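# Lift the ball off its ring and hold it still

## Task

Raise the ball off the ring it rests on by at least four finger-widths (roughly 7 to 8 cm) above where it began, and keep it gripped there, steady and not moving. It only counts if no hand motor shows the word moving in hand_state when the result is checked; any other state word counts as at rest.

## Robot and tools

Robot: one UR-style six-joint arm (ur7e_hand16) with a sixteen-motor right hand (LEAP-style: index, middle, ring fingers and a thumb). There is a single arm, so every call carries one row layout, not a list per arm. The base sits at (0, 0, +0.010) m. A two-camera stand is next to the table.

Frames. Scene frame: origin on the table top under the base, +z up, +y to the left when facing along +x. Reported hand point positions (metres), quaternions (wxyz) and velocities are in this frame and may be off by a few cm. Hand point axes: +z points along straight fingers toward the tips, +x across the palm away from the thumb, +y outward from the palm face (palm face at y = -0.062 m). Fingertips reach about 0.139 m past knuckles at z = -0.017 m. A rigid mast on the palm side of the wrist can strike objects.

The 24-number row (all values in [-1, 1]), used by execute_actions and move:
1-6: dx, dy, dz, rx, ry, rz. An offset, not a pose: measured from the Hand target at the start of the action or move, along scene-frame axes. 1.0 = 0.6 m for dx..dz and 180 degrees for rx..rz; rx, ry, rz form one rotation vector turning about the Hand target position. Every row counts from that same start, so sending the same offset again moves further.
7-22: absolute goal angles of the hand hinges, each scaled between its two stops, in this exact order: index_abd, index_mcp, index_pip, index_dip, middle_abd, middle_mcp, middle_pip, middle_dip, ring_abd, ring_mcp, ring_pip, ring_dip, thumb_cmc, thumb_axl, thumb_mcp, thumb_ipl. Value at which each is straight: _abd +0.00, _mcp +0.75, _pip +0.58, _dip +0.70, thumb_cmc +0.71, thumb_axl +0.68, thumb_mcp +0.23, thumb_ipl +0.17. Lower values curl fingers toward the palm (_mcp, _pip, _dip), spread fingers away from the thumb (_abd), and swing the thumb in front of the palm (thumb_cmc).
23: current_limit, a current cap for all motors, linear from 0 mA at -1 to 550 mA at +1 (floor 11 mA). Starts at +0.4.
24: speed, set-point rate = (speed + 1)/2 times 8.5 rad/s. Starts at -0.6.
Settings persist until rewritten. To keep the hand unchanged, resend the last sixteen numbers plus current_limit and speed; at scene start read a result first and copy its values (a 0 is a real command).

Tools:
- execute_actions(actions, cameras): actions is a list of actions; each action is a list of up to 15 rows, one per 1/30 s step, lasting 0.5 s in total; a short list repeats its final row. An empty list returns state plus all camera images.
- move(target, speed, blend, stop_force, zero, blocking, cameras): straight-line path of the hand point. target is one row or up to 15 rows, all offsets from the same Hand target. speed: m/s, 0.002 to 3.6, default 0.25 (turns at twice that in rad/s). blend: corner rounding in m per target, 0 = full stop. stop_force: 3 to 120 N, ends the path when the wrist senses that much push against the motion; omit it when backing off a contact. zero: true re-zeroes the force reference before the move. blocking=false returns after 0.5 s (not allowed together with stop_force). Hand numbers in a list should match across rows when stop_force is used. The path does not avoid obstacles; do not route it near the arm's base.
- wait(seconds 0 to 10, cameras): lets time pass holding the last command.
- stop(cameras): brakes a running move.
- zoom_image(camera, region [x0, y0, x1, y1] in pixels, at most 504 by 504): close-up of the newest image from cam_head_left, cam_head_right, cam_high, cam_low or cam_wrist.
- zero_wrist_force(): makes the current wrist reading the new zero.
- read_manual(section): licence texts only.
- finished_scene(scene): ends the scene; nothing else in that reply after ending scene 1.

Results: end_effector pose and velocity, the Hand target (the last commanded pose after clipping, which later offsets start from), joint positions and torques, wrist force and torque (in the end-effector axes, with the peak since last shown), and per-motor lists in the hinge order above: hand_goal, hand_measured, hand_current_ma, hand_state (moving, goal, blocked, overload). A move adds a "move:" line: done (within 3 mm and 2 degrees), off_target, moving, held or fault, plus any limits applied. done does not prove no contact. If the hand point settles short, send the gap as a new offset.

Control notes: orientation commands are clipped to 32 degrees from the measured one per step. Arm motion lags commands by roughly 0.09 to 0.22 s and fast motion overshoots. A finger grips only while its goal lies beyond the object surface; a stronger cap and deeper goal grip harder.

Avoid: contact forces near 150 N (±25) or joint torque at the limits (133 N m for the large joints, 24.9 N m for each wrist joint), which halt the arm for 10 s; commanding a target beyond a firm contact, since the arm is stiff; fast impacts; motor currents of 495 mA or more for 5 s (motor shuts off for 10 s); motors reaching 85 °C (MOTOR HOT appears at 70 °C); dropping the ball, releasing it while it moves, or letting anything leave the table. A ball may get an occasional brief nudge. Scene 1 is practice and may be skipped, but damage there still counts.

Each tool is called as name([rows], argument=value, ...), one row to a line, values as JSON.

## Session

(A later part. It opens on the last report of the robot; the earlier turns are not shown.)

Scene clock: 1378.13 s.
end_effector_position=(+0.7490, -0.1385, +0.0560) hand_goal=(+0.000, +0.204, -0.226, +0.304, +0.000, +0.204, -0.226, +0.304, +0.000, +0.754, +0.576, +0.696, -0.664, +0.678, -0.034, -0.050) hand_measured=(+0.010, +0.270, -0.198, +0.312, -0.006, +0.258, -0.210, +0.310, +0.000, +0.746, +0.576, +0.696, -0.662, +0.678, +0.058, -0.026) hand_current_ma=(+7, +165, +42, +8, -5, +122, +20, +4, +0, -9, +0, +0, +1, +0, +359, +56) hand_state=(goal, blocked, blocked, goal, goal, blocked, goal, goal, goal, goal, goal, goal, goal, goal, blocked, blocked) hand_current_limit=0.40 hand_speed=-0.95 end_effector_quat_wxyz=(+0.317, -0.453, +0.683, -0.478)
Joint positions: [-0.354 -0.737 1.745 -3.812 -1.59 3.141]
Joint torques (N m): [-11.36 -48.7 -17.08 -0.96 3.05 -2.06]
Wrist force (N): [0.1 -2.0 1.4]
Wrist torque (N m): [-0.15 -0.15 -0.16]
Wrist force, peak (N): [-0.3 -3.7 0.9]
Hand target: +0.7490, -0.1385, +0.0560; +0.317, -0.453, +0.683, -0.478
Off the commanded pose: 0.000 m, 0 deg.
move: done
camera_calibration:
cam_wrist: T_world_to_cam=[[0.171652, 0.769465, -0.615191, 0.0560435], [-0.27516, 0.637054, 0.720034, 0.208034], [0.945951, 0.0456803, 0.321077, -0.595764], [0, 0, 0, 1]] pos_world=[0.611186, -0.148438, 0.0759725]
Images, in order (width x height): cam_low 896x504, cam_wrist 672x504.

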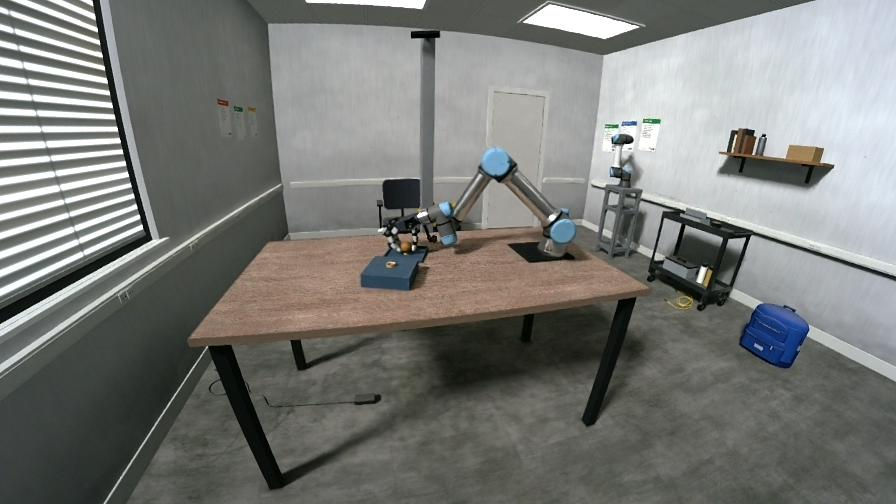

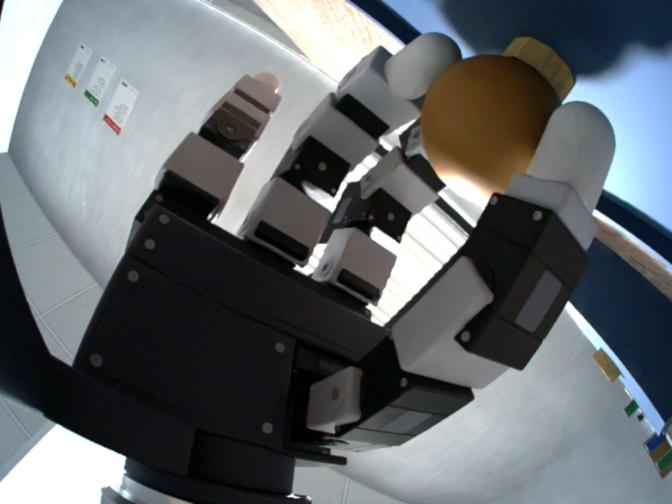

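move(target=[0, 0, 0.0017, 0, 0, 0, 0.0, 0.30, -0.2262, 0.3046, 0.0, 0.29, -0.2262, 0.3046, 0.0, 0.754, 0.576, 0.696, -0.6645, 0.678, 0.07, -0.0491, 0.4, -0.95], speed=0.02, cameras=["cam_wrist", "cam_low"])

zoom_image(camera="cam_wrist", region=[336, 0, 672, 252])

Scene clock: 1388.97 s.
end_effector_position=(+0.7490, -0.1385, +0.0571) hand_goal=(+0.000, +0.300, -0.226, +0.304, +0.000, +0.290, -0.226, +0.304, +0.000, +0.754, +0.576, +0.696, -0.664, +0.678, +0.070, -0.050) hand_measured=(+0.006, +0.298, -0.214, +0.310, -0.006, +0.282, -0.218, +0.308, +0.000, +0.746, +0.576, +0.696, -0.664, +0.678, +0.070, -0.044) hand_current_ma=(+5, -1, +14, +5, -4, -6, +7, +3, +0, -9, +0, +0, +0, +0, +0, +5) hand_state=(goal, goal, goal, goal, goal, goal, goal, goal, goal, goal, goal, goal, goal, goal, goal, goal) hand_current_limit=0.40 hand_speed=-0.95 end_effector_quat_wxyz=(+0.317, -0.453, +0.683, -0.478)
Joint positions: [-0.354 -0.739 1.745 -3.81 -1.59 3.141]
Joint torques (N m): [-7.04 -52.39 -5.08 -1.84 2.32 -1.61]
Wrist force (N): [0.2 -1.0 1.1]
Wrist torque (N m): [-0.16 -0.18 -0.16]
Wrist force, peak (N): [-0.1 -3.1 1.2]
Hand target: +0.7490, -0.1385, +0.0570; +0.317, -0.453, +0.683, -0.478
Off the commanded pose: 0.000 m, 0 deg.
move: done
camera_calibration:
cam_wrist: T_world_to_cam=[[0.171652, 0.769465, -0.615191, 0.0567202], [-0.27516, 0.637054, 0.720034, 0.207242], [0.945951, 0.0456803, 0.321077, -0.596118], [0, 0, 0, 1]] pos_world=[0.611186, -0.148438, 0.0770725]
Images, in order (width x height): cam_low 896x504, cam_wrist 672x504.

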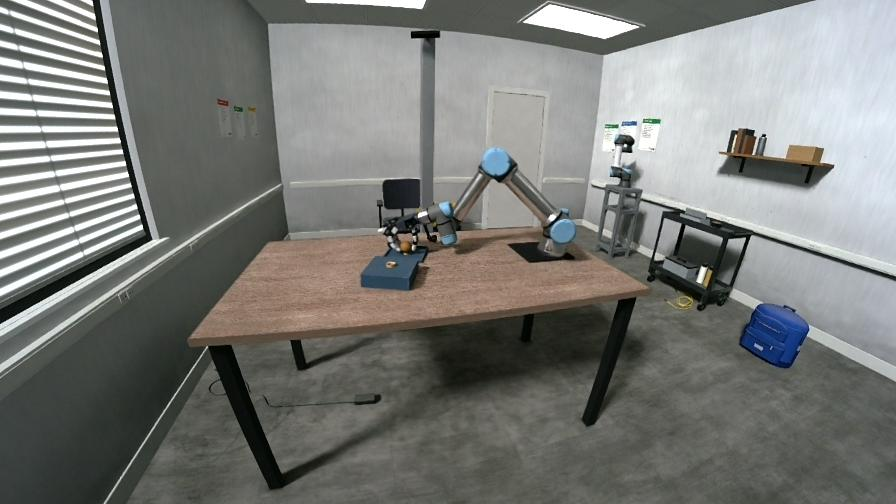

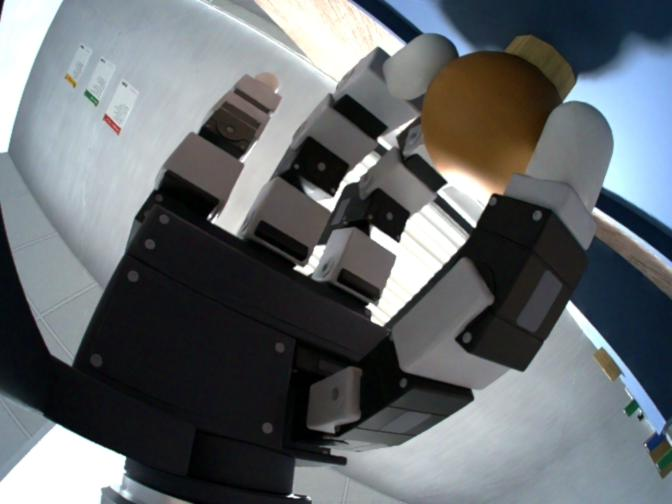

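Scaled by 1.500 from the camera's 672x504 image, which has a finer 960x720 frame.

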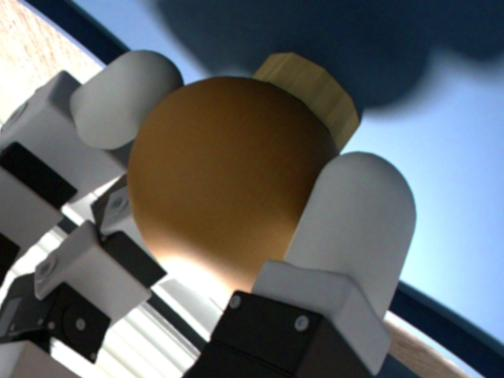

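move(target=[0, 0, 0, 0, 0, 0, 0.0, 0.4925, -0.2262, 0.3046, 0.0, 0.4925, -0.2262, 0.3046, 0.0, 0.754, 0.576, 0.696, -0.6645, 0.678, 0.2371, -0.0491, 0.4, -0.95], cameras=["cam_wrist", "cam_low"])

zoom_image(camera="cam_wrist", region=[336, 0, 672, 252])

zoom_image(camera="cam_low", region=[365, 190, 445, 270])

Scene clock: 1396.07 s.
end_effector_position=(+0.7490, -0.1385, +0.0570) hand_goal=(+0.000, +0.492, -0.226, +0.304, +0.000, +0.492, -0.226, +0.304, +0.000, +0.754, +0.576, +0.696, -0.664, +0.678, +0.238, -0.050) hand_measured=(+0.004, +0.478, -0.222, +0.306, -0.004, +0.474, -0.222, +0.306, +0.000, +0.746, +0.576, +0.696, -0.664, +0.678, +0.234, -0.048) hand_current_ma=(+1, -17, +2, +2, -2, -23, +2, +2, +0, -9, +0, +0, +0, +0, -5, +2) hand_state=(goal, goal, goal, goal, goal, goal, goal, goal, goal, goal, goal, goal, goal, goal, goal, goal) hand_current_limit=0.40 hand_speed=-0.95 end_effector_quat_wxyz=(+0.317, -0.453, +0.683, -0.478)
Joint positions: [-0.354 -0.739 1.745 -3.81 -1.59 3.141]
Joint torques (N m): [11.7 -34.19 -11.57 -3.88 -2.34 0.15]
Wrist force (N): [0.4 -0.7 0.5]
Wrist torque (N m): [-0.13 -0.19 -0.15]
Wrist force, peak (N): [0.2 -0.7 1.2]
Hand target: +0.7490, -0.1385, +0.0570; +0.317, -0.453, +0.683, -0.478
Off the commanded pose: 0.000 m, 0 deg.
move: done
camera_calibration:
cam_wrist: T_world_to_cam=[[0.171652, 0.769465, -0.615191, 0.0567202], [-0.27516, 0.637054, 0.720034, 0.207242], [0.945951, 0.0456803, 0.321077, -0.596118], [0, 0, 0, 1]] pos_world=[0.611186, -0.148438, 0.0770725]
Images, in order (width x height): cam_low 896x504, cam_wrist 672x504.

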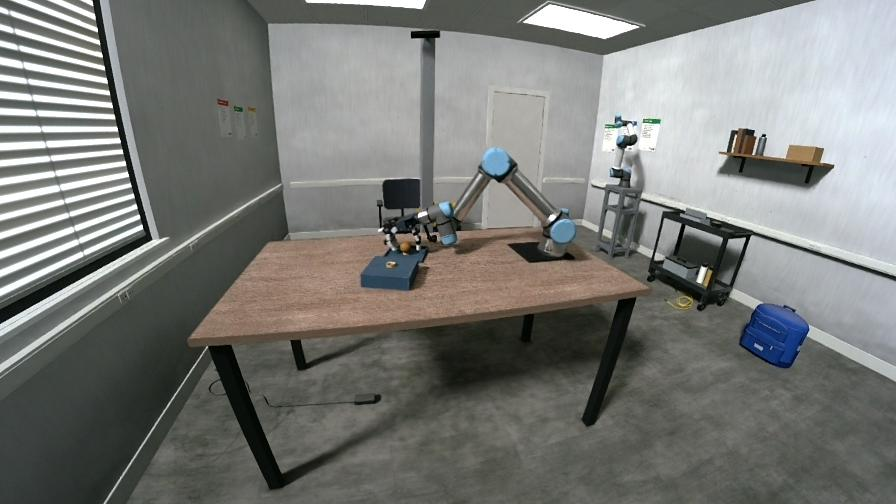

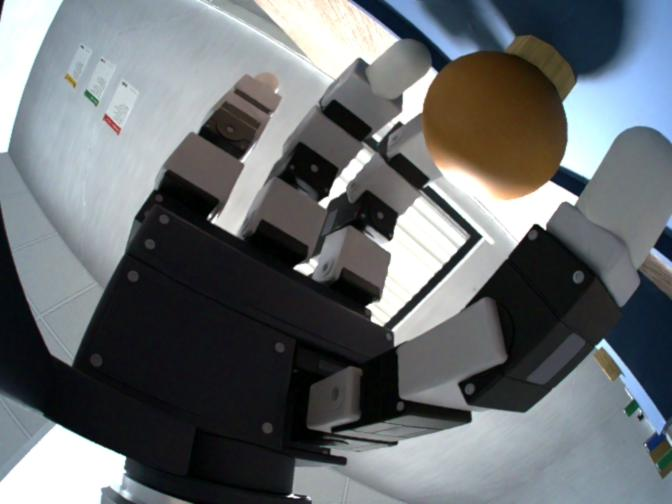

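Scaled by 1.500 from the camera's 672x504 image, which has a finer 960x720 frame.

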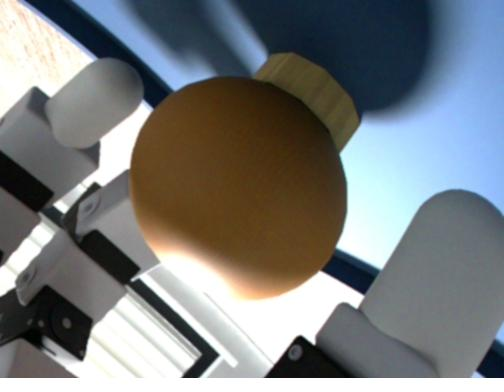

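Scaled by 6.300.

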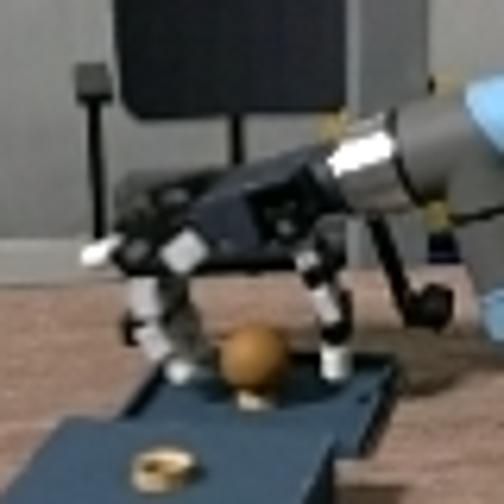

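move([
  [0, 0, 0.2, 0, 0, 0, 0.0, 0.4925, -0.2262, 0.3046, 0.0, 0.4925, -0.2262, 0.3046, 0.0, 0.754, 0.576, 0.696, -0.6645, 0.678, 0.2371, -0.0491, 0.4, -0.6],
  [-0.6202, 0.4017, 0.5288, 0.1078, 0.3609, 0.0953, 0.0, 0.754, 0.576, 0.696, 0.0, 0.754, 0.576, 0.696, 0.0, 0.754, 0.576, 0.696, 0.714, 0.678, 0.226, 0.168, 0.4, -0.6],
], speed=[0.1, 0.3], blend=[0.03, 0], cameras=["all"])

Scene clock: 1602.43 s.
end_effector_position=(+0.3769, +0.1025, +0.3743) hand_goal=(+0.000, +0.754, +0.576, +0.696, +0.000, +0.754, +0.576, +0.696, +0.000, +0.754, +0.576, +0.696, +0.714, +0.678, +0.226, +0.168) hand_measured=(+0.002, +0.752, +0.572, +0.694, -0.004, +0.750, +0.572, +0.694, +0.000, +0.748, +0.576, +0.696, +0.710, +0.678, +0.224, +0.164) hand_current_ma=(+1, -1, -2, -1, -1, -2, -2, -1, +0, -5, +0, +0, -2, +0, -2, -5) hand_state=(goal, goal, goal, goal, goal, goal, goal, goal, goal, goal, goal, goal, goal, goal, goal, goal) hand_current_limit=0.40 hand_speed=-0.60 end_effector_quat_wxyz=(+0.035, -0.671, +0.741, +0.003)
Joint positions: [-0.124 -1.722 1.693 -1.593 -1.524 3.089]
Joint torques (N m): [-11.3 -4.97 -13.94 -0.7 -2.76 -1.66]
Wrist force (N): [-0.1 0.1 -0.1]
Wrist torque (N m): [0.02 0.02 -0.07]
Wrist force, peak (N): [-1.0 1.7 -0.7]
Hand target: +0.3769, +0.1025, +0.3743; +0.035, -0.671, +0.741, +0.002
Off the commanded pose: 0.000 m, 0 deg.
move: done
camera_calibration:
cam_wrist: T_world_to_cam=[[-0.543722, 0.836994, -0.0617033, 0.185809], [0.513227, 0.389768, 0.764643, -0.565617], [0.664052, 0.384085, -0.641494, 0.0749022], [0, 0, 0, 1]] pos_world=[0.34158, 0.0361694, 0.492009]

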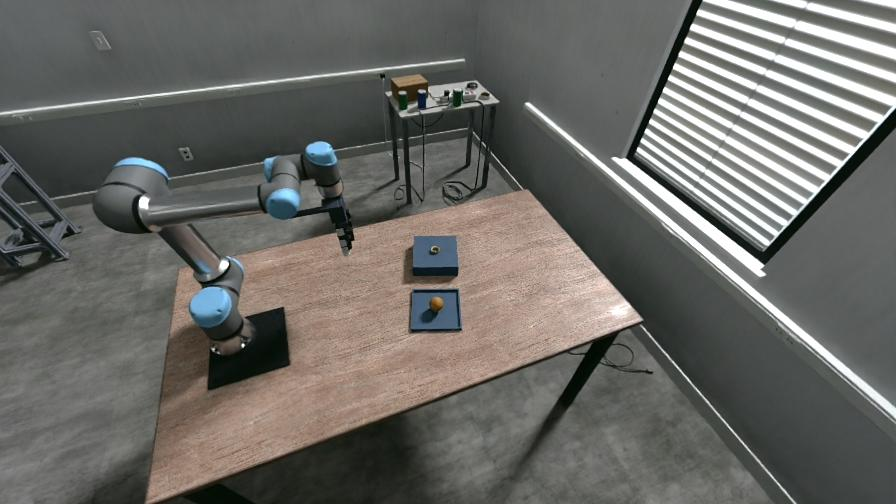

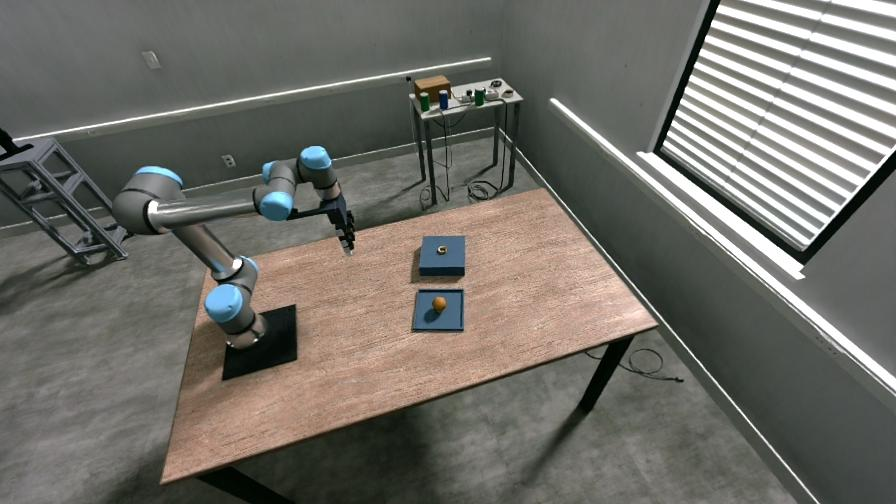

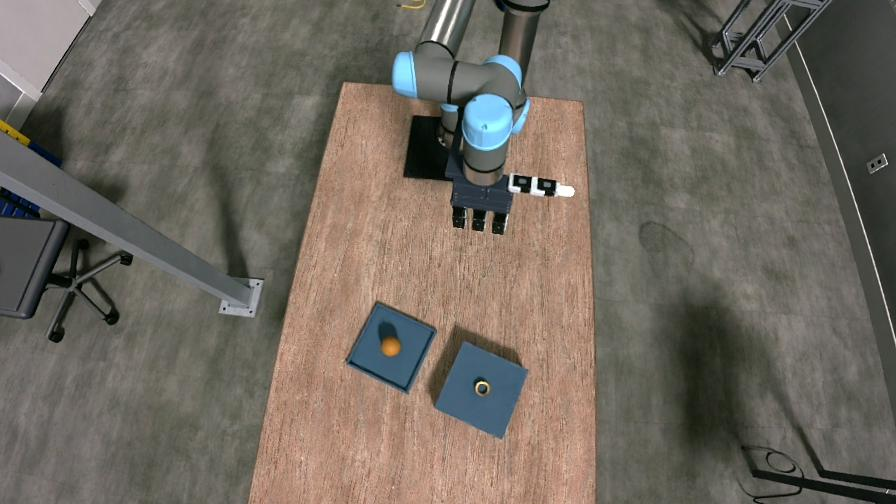

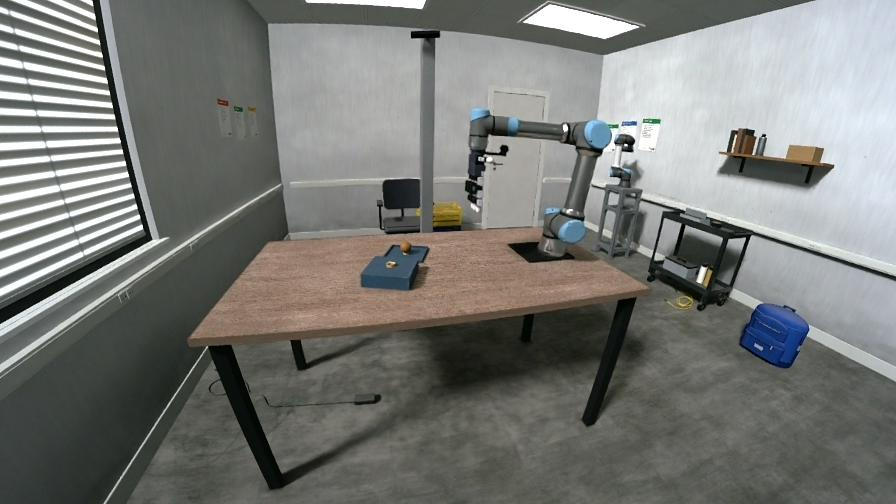

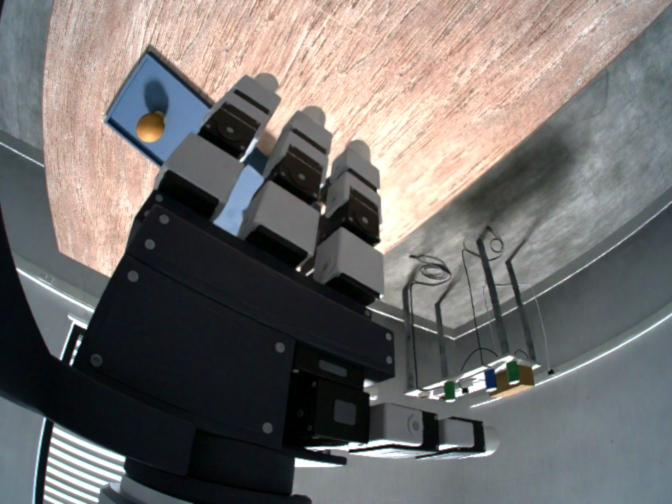

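move([
  [0.6202, -0.4017, -0.3788, -0.1078, -0.3609, -0.0953, 0.0, 0.4925, -0.2262, 0.3046, 0.0, 0.4925, -0.2262, 0.3046, 0.0, 0.754, 0.576, 0.696, -0.6645, 0.678, 0.2371, -0.0491, 0.4, -0.6],
  [0.6202, -0.4017, -0.5288, -0.1078, -0.3609, -0.0953, 0.0, 0.4925, -0.2262, 0.3046, 0.0, 0.4925, -0.2262, 0.3046, 0.0, 0.754, 0.576, 0.696, -0.6645, 0.678, 0.2371, -0.0491, 0.4, -0.6],
], speed=[0.5, 0.2], blend=[0.04, 0], cameras=["cam_wrist", "cam_low"])

zoom_image(camera="cam_wrist", region=[336, 0, 672, 252])

Scene clock: 1617.67 s.
end_effector_position=(+0.7490, -0.1385, +0.0571) hand_goal=(+0.000, +0.492, -0.226, +0.304, +0.000, +0.492, -0.226, +0.304, +0.000, +0.754, +0.576, +0.696, -0.664, +0.678, +0.238, -0.050) hand_measured=(+0.002, +0.488, -0.222, +0.306, -0.004, +0.486, -0.224, +0.306, +0.000, +0.744, +0.576, +0.696, -0.660, +0.678, +0.234, -0.048) hand_current_ma=(+1, -3, +2, +2, -1, -4, +2, +2, +0, -9, +0, +0, +2, +0, -5, +1) hand_state=(goal, goal, goal, goal, goal, goal, goal, goal, goal, goal, goal, goal, goal, goal, goal, goal) hand_current_limit=0.40 hand_speed=-0.60 end_effector_quat_wxyz=(+0.317, -0.453, +0.683, -0.478)
Joint positions: [-0.354 -0.739 1.745 -3.81 -1.59 3.141]
Joint torques (N m): [-11.49 -42.37 -3.86 -3.13 1.57 -1.04]
Wrist force (N): [0.2 -0.4 0.6]
Wrist torque (N m): [-0.10 -0.17 -0.08]
Wrist force, peak (N): [0.5 -0.9 2.1]
Hand target: +0.7490, -0.1385, +0.0570; +0.317, -0.453, +0.683, -0.478
Off the commanded pose: 0.000 m, 0 deg.
move: done
camera_calibration:
cam_wrist: T_world_to_cam=[[0.171575, 0.769471, -0.615204, 0.0568137], [-0.275222, 0.637039, 0.720024, 0.207234], [0.945946, 0.04578, 0.321076, -0.596227], [0, 0, 0, 1]] pos_world=[0.611286, -0.148438, 0.0771725]
Images, in order (width x height): cam_low 896x504, cam_wrist 672x504.

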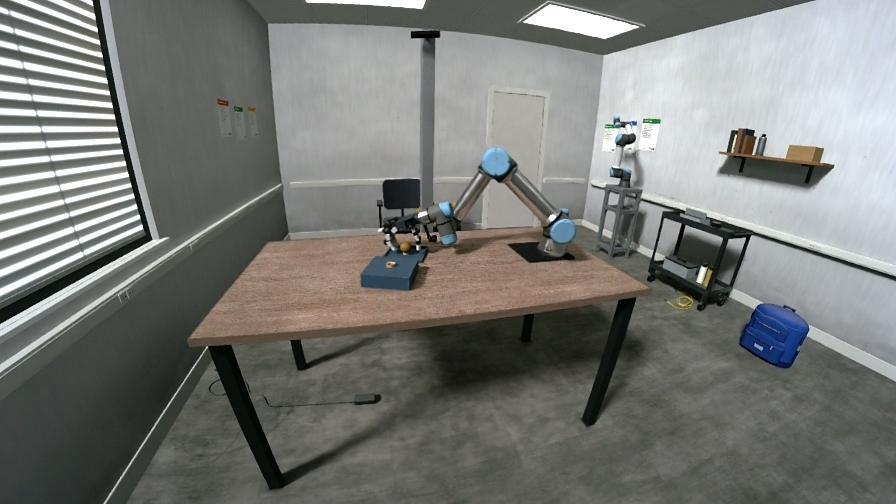

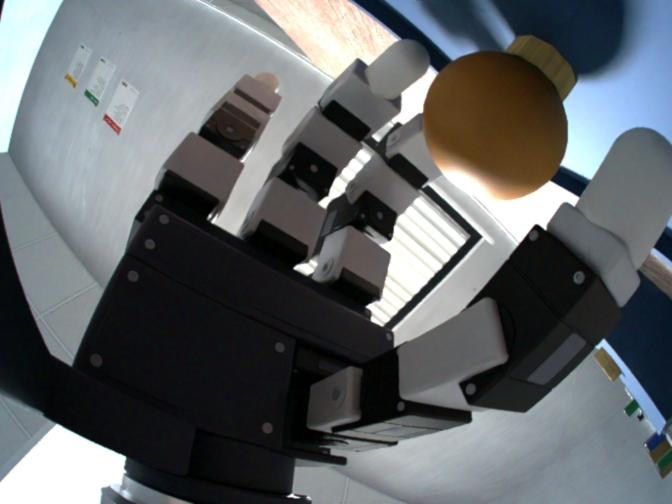

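Scaled by 1.500 from the camera's 672x504 image, which has a finer 960x720 frame.

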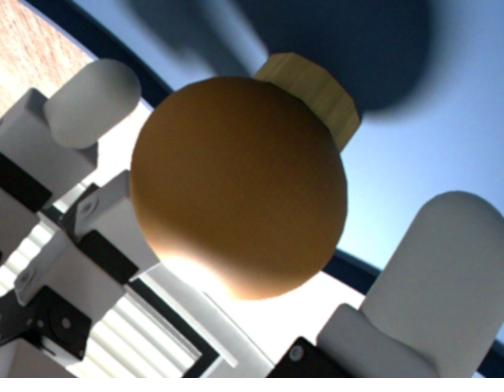

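move([
  [0, 0, 0, 0, 0, 0, 0.0, 0.204, -0.2262, 0.3046, 0.0, 0.204, -0.2262, 0.3046, 0.0, 0.754, 0.576, 0.696, -0.6645, 0.678, -0.045, -0.0491, 0.6, -0.93],
  [0, 0, 0.2, 0, 0, 0, 0.0, 0.204, -0.2262, 0.3046, 0.0, 0.204, -0.2262, 0.3046, 0.0, 0.754, 0.576, 0.696, -0.6645, 0.678, -0.045, -0.0491, 0.6, -0.93],
], speed=[0.1, 0.15], cameras=["cam_wrist", "cam_low"])

zoom_image(camera="cam_wrist", region=[336, 0, 672, 252])

Scene clock: 1629.60 s.
end_effector_position=(+0.7490, -0.1385, +0.1771) hand_goal=(+0.000, +0.204, -0.226, +0.304, +0.000, +0.204, -0.226, +0.304, +0.000, +0.754, +0.576, +0.696, -0.664, +0.678, -0.044, -0.050) hand_measured=(+0.008, +0.268, -0.200, +0.312, -0.006, +0.256, -0.210, +0.308, +0.000, +0.744, +0.576, +0.696, -0.660, +0.678, +0.064, -0.026) hand_current_ma=(+5, +157, +39, +7, -3, +119, +19, +3, +0, -9, +0, +0, +2, +0, +440, +53) hand_state=(goal, blocked, blocked, goal, goal, blocked, goal, goal, goal, goal, goal, goal, goal, goal, blocked, blocked) hand_current_limit=0.60 hand_speed=-0.93 end_effector_quat_wxyz=(+0.317, -0.453, +0.683, -0.478)
Joint positions: [-0.352 -0.964 1.738 -3.578 -1.592 3.141]
Joint torques (N m): [8.67 -37.99 -8.08 -2.57 -2.44 1.98]
Wrist force (N): [0.5 -0.1 0.8]
Wrist torque (N m): [-0.10 -0.20 -0.07]
Wrist force, peak (N): [-0.4 -3.1 1.0]
Hand target: +0.7490, -0.1385, +0.1770; +0.317, -0.453, +0.683, -0.478
Off the commanded pose: 0.000 m, 0 deg.
move: done
camera_calibration:
cam_wrist: T_world_to_cam=[[0.171746, 0.76939, -0.615258, 0.130411], [-0.275208, 0.637144, 0.719936, 0.120836], [0.94592, 0.0456781, 0.321169, -0.634651], [0, 0, 0, 1]] pos_world=[0.611186, -0.148337, 0.197072]
Images, in order (width x height): cam_low 896x504, cam_wrist 672x504.

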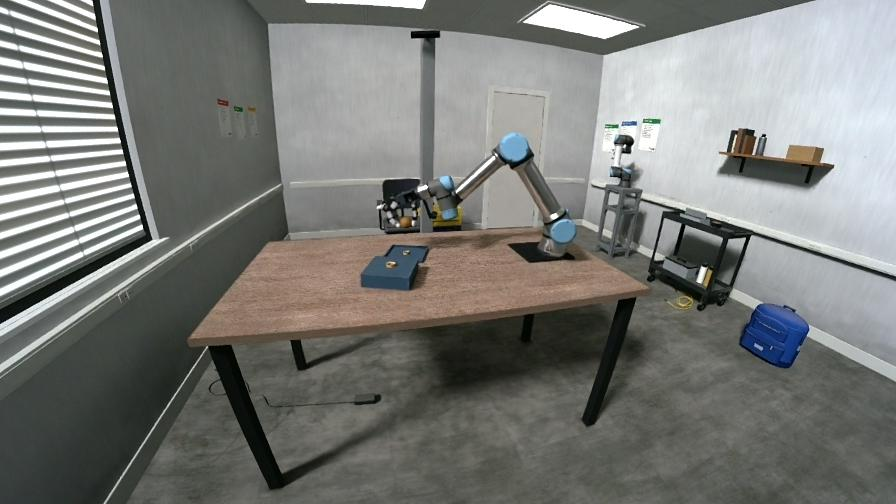

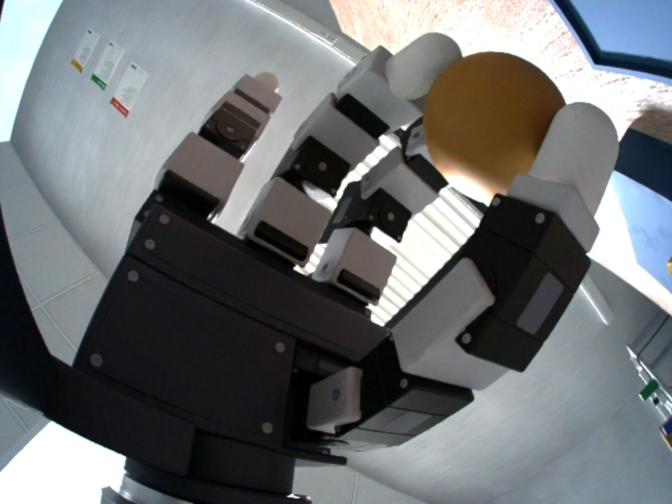

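Scaled by 1.500 from the camera's 672x504 image, which has a finer 960x720 frame.

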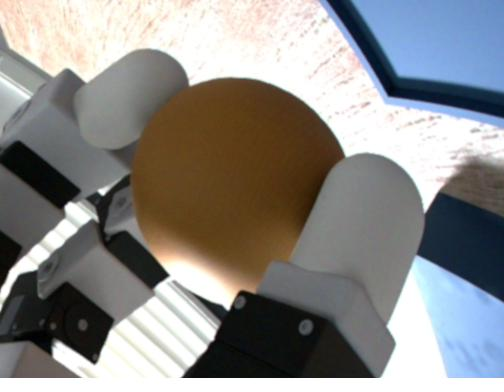

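move(target=[0.1438, 0.4417, 0.0, 0, 0, 0.1111, 0.0, 0.204, -0.2262, 0.3046, 0.0, 0.204, -0.2262, 0.3046, 0.0, 0.754, 0.576, 0.696, -0.6645, 0.678, -0.045, -0.0491, 0.6, -0.93], speed=0.2, cameras=["all"])

zoom_image(camera="cam_wrist", region=[336, 0, 672, 252])

zoom_image(camera="cam_high", region=[400, 320, 540, 450])

zoom_image(camera="cam_head_left", region=[390, 200, 500, 300])

zoom_image(camera="cam_low", region=[330, 190, 440, 290])

Scene clock: 1845.80 s.
end_effector_position=(+0.8352, +0.1266, +0.1769) hand_goal=(+0.000, +0.204, -0.226, +0.304, +0.000, +0.204, -0.226, +0.304, +0.000, +0.754, +0.576, +0.696, -0.664, +0.678, -0.044, -0.050) hand_measured=(+0.008, +0.266, -0.200, +0.312, -0.006, +0.256, -0.210, +0.310, +0.000, +0.744, +0.576, +0.696, -0.662, +0.678, +0.064, -0.026) hand_current_ma=(+5, +154, +40, +8, -4, +119, +20, +4, +0, -9, +0, +0, +1, +0, +440, +54) hand_state=(goal, blocked, blocked, goal, goal, blocked, goal, goal, goal, goal, goal, goal, goal, goal, blocked, blocked) hand_current_limit=0.60 hand_speed=-0.93 end_effector_quat_wxyz=(-0.395, +0.564, -0.594, +0.415)
Joint positions: [0.004 -0.808 1.447 -3.439 -1.599 3.14]
Joint torques (N m): [-7.74 -60.69 -14.37 -4.12 -2.82 -0.17]
Wrist force (N): [0.4 0.1 0.7]
Wrist torque (N m): [-0.03 -0.19 0.02]
Wrist force, peak (N): [2.3 0.0 0.8]
Hand target: +0.8353, +0.1265, +0.1770; -0.395, +0.564, -0.594, +0.416
Off the commanded pose: 0.000 m, 0 deg.
move: done
camera_calibration:
cam_wrist: T_world_to_cam=[[-0.102186, 0.781749, -0.615164, 0.138775], [-0.476392, 0.504419, 0.720148, 0.160605], [0.873275, 0.366648, 0.320874, -0.708259], [0, 0, 0, 1]] pos_world=[0.709197, 0.0701828, 0.196972]

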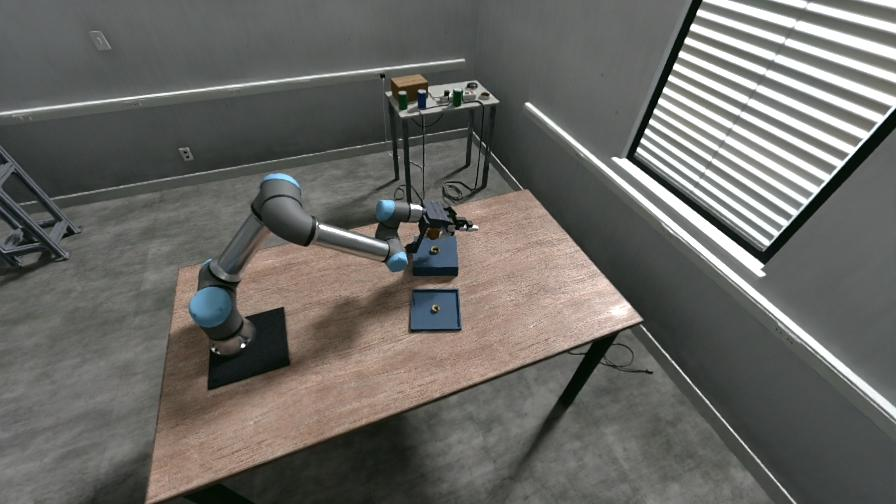

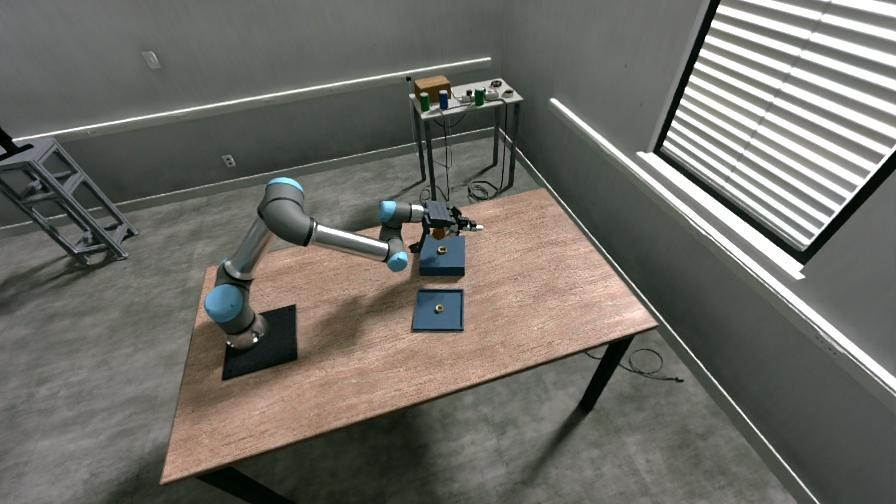

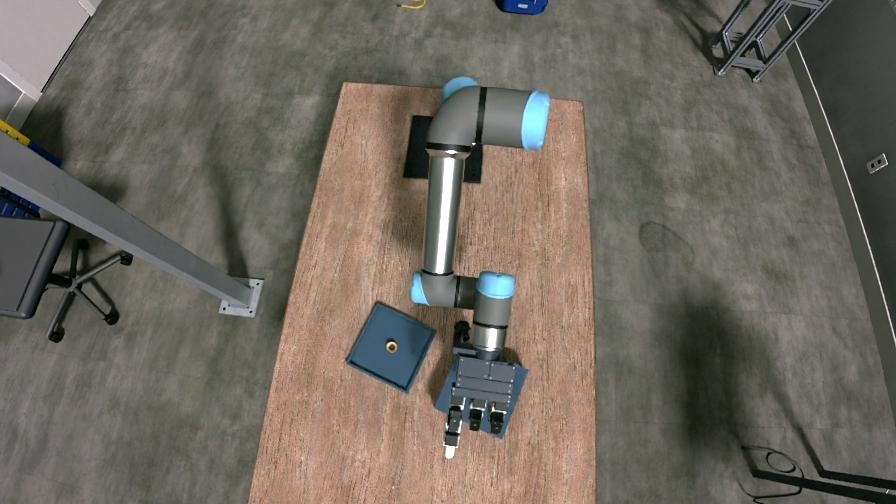

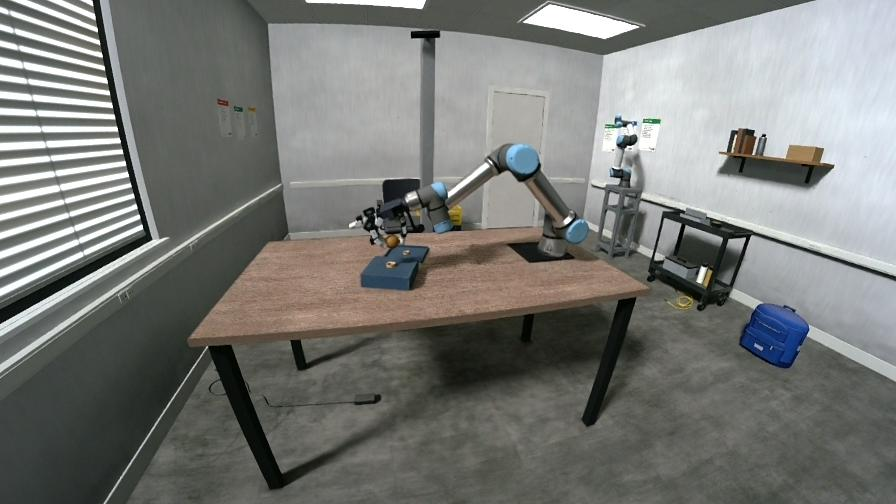

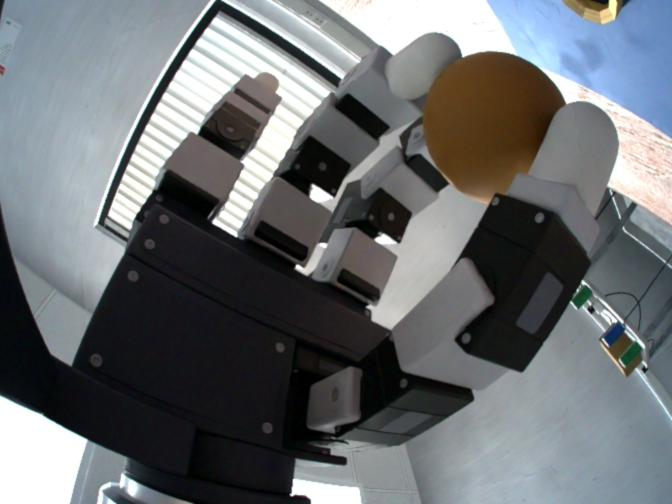

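Scaled by 1.500 from the camera's 672x504 image, which has a finer 960x720 frame.

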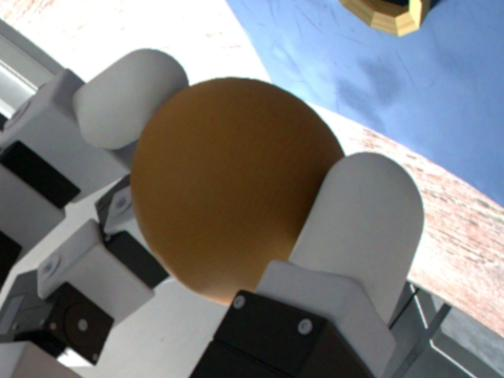

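Scaled by 3.600.

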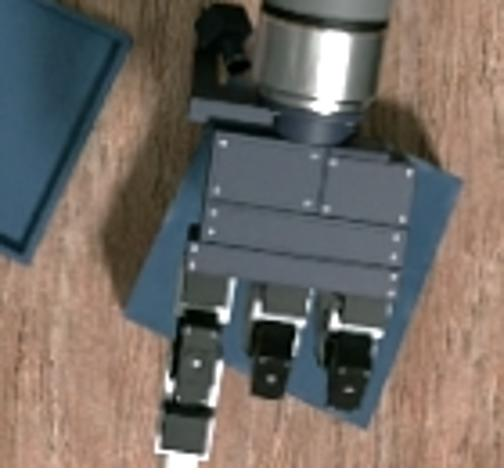

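Scaled by 4.582.

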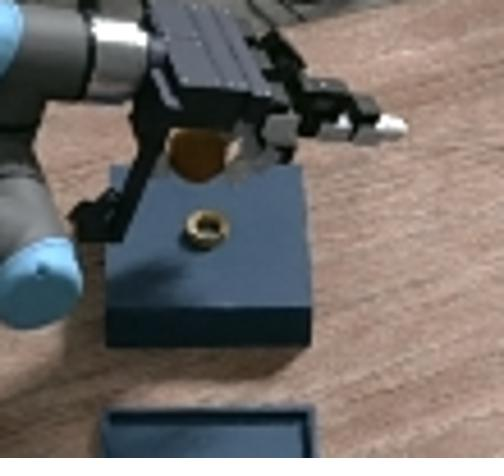

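Scaled by 4.582.

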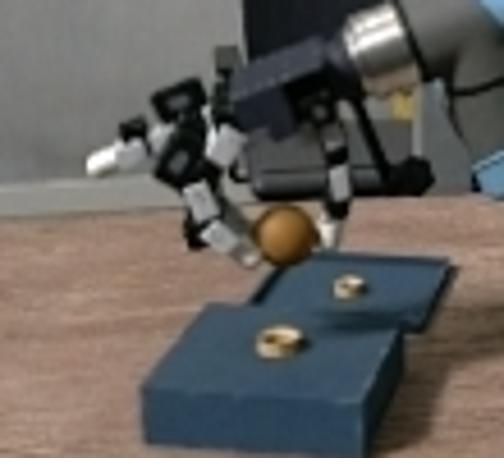

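execute_actions(actions=[], cameras=["all"])

zoom_image(camera="cam_high", region=[380, 260, 540, 420])

zoom_image(camera="cam_head_left", region=[400, 180, 560, 300])

Scene clock: 1957.07 s.
end_effector_position=(+0.8353, +0.1265, +0.1770) hand_goal=(+0.000, +0.204, -0.226, +0.304, +0.000, +0.204, -0.226, +0.304, +0.000, +0.754, +0.576, +0.696, -0.664, +0.678, -0.044, -0.050) hand_measured=(+0.008, +0.266, -0.200, +0.312, -0.006, +0.256, -0.210, +0.310, +0.000, +0.744, +0.576, +0.696, -0.662, +0.678, +0.064, -0.026) hand_current_ma=(+5, +154, +40, +8, -4, +119, +20, +4, +0, -9, +0, +0, +1, +0, +440, +54) hand_state=(goal, blocked, blocked, goal, goal, blocked, goal, goal, goal, goal, goal, goal, goal, goal, blocked, blocked) hand_current_limit=0.60 hand_speed=-0.93 end_effector_quat_wxyz=(-0.395, +0.564, -0.594, +0.416)
Joint positions: [0.004 -0.808 1.447 -3.439 -1.6 3.14]
Joint velocities: within noise
Joint torques (N m): [-11.42 -61.01 -26.15 -2.02 -2.7 1.86]
Motor temperatures (°C): [28 28 26 35 33 31]
Wrist force (N): [0.3 0.2 0.7]
Wrist torque (N m): [-0.03 -0.18 0.01]
Wrist force, peak (N): [0.6 0.1 0.9]
Hand target: +0.8353, +0.1265, +0.1770; -0.395, +0.564, -0.594, +0.416
Off the commanded pose: 0.000 m, 0 deg.
camera_calibration:
cam_wrist: T_world_to_cam=[[-0.101838, 0.781744, -0.615228, 0.138681], [-0.476454, 0.504569, 0.720002, 0.160645], [0.873282, 0.366451, 0.321081, -0.708286], [0, 0, 0, 1]] pos_world=[0.709196, 0.0700828, 0.197072]

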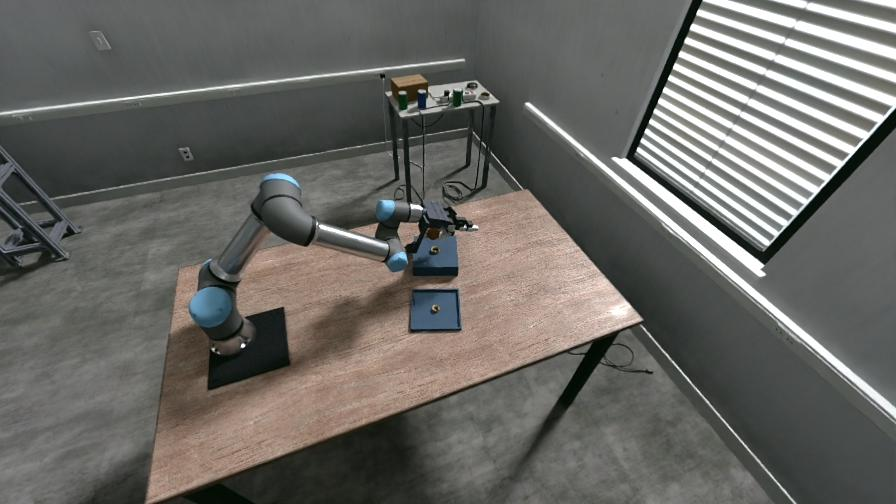

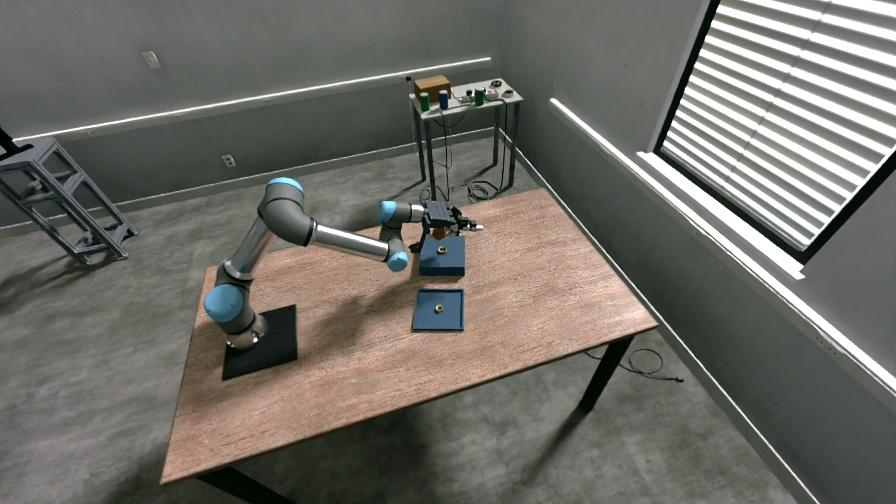

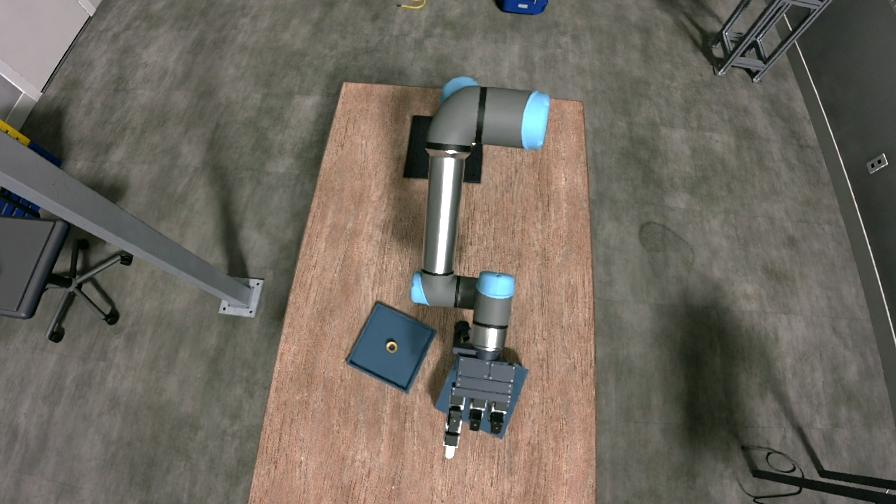

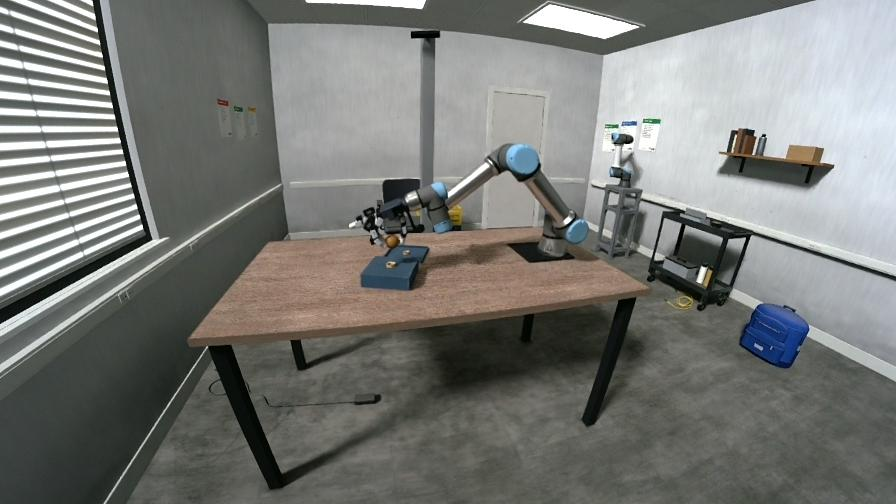

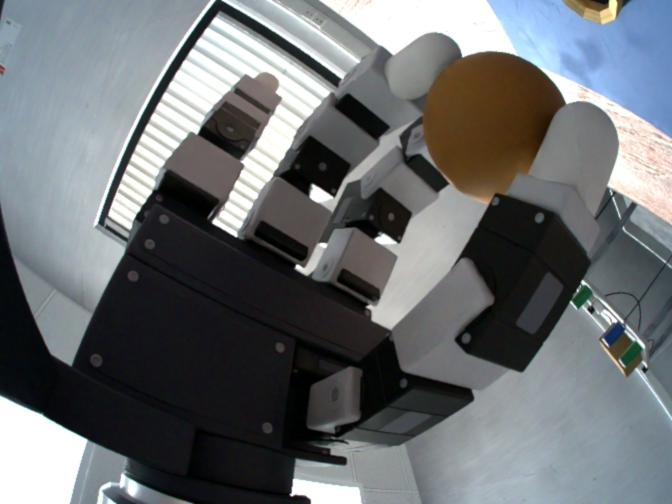

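Scaled by 3.150.

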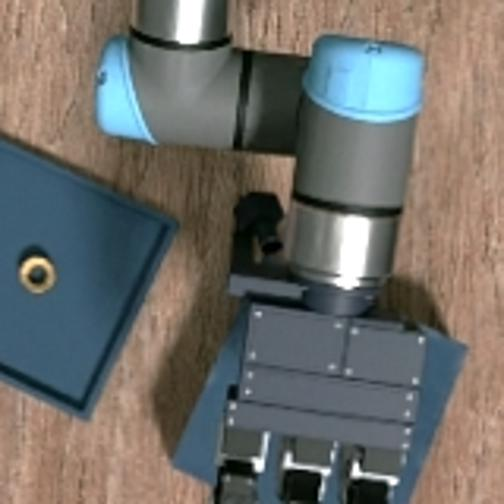

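Scaled by 3.150.

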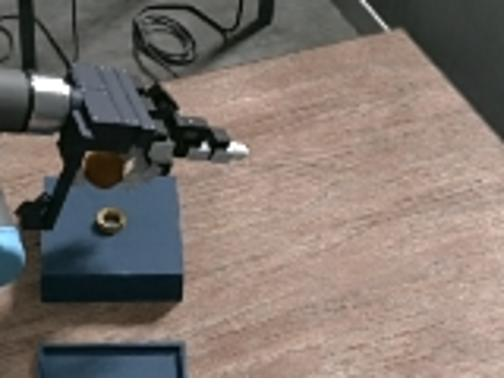

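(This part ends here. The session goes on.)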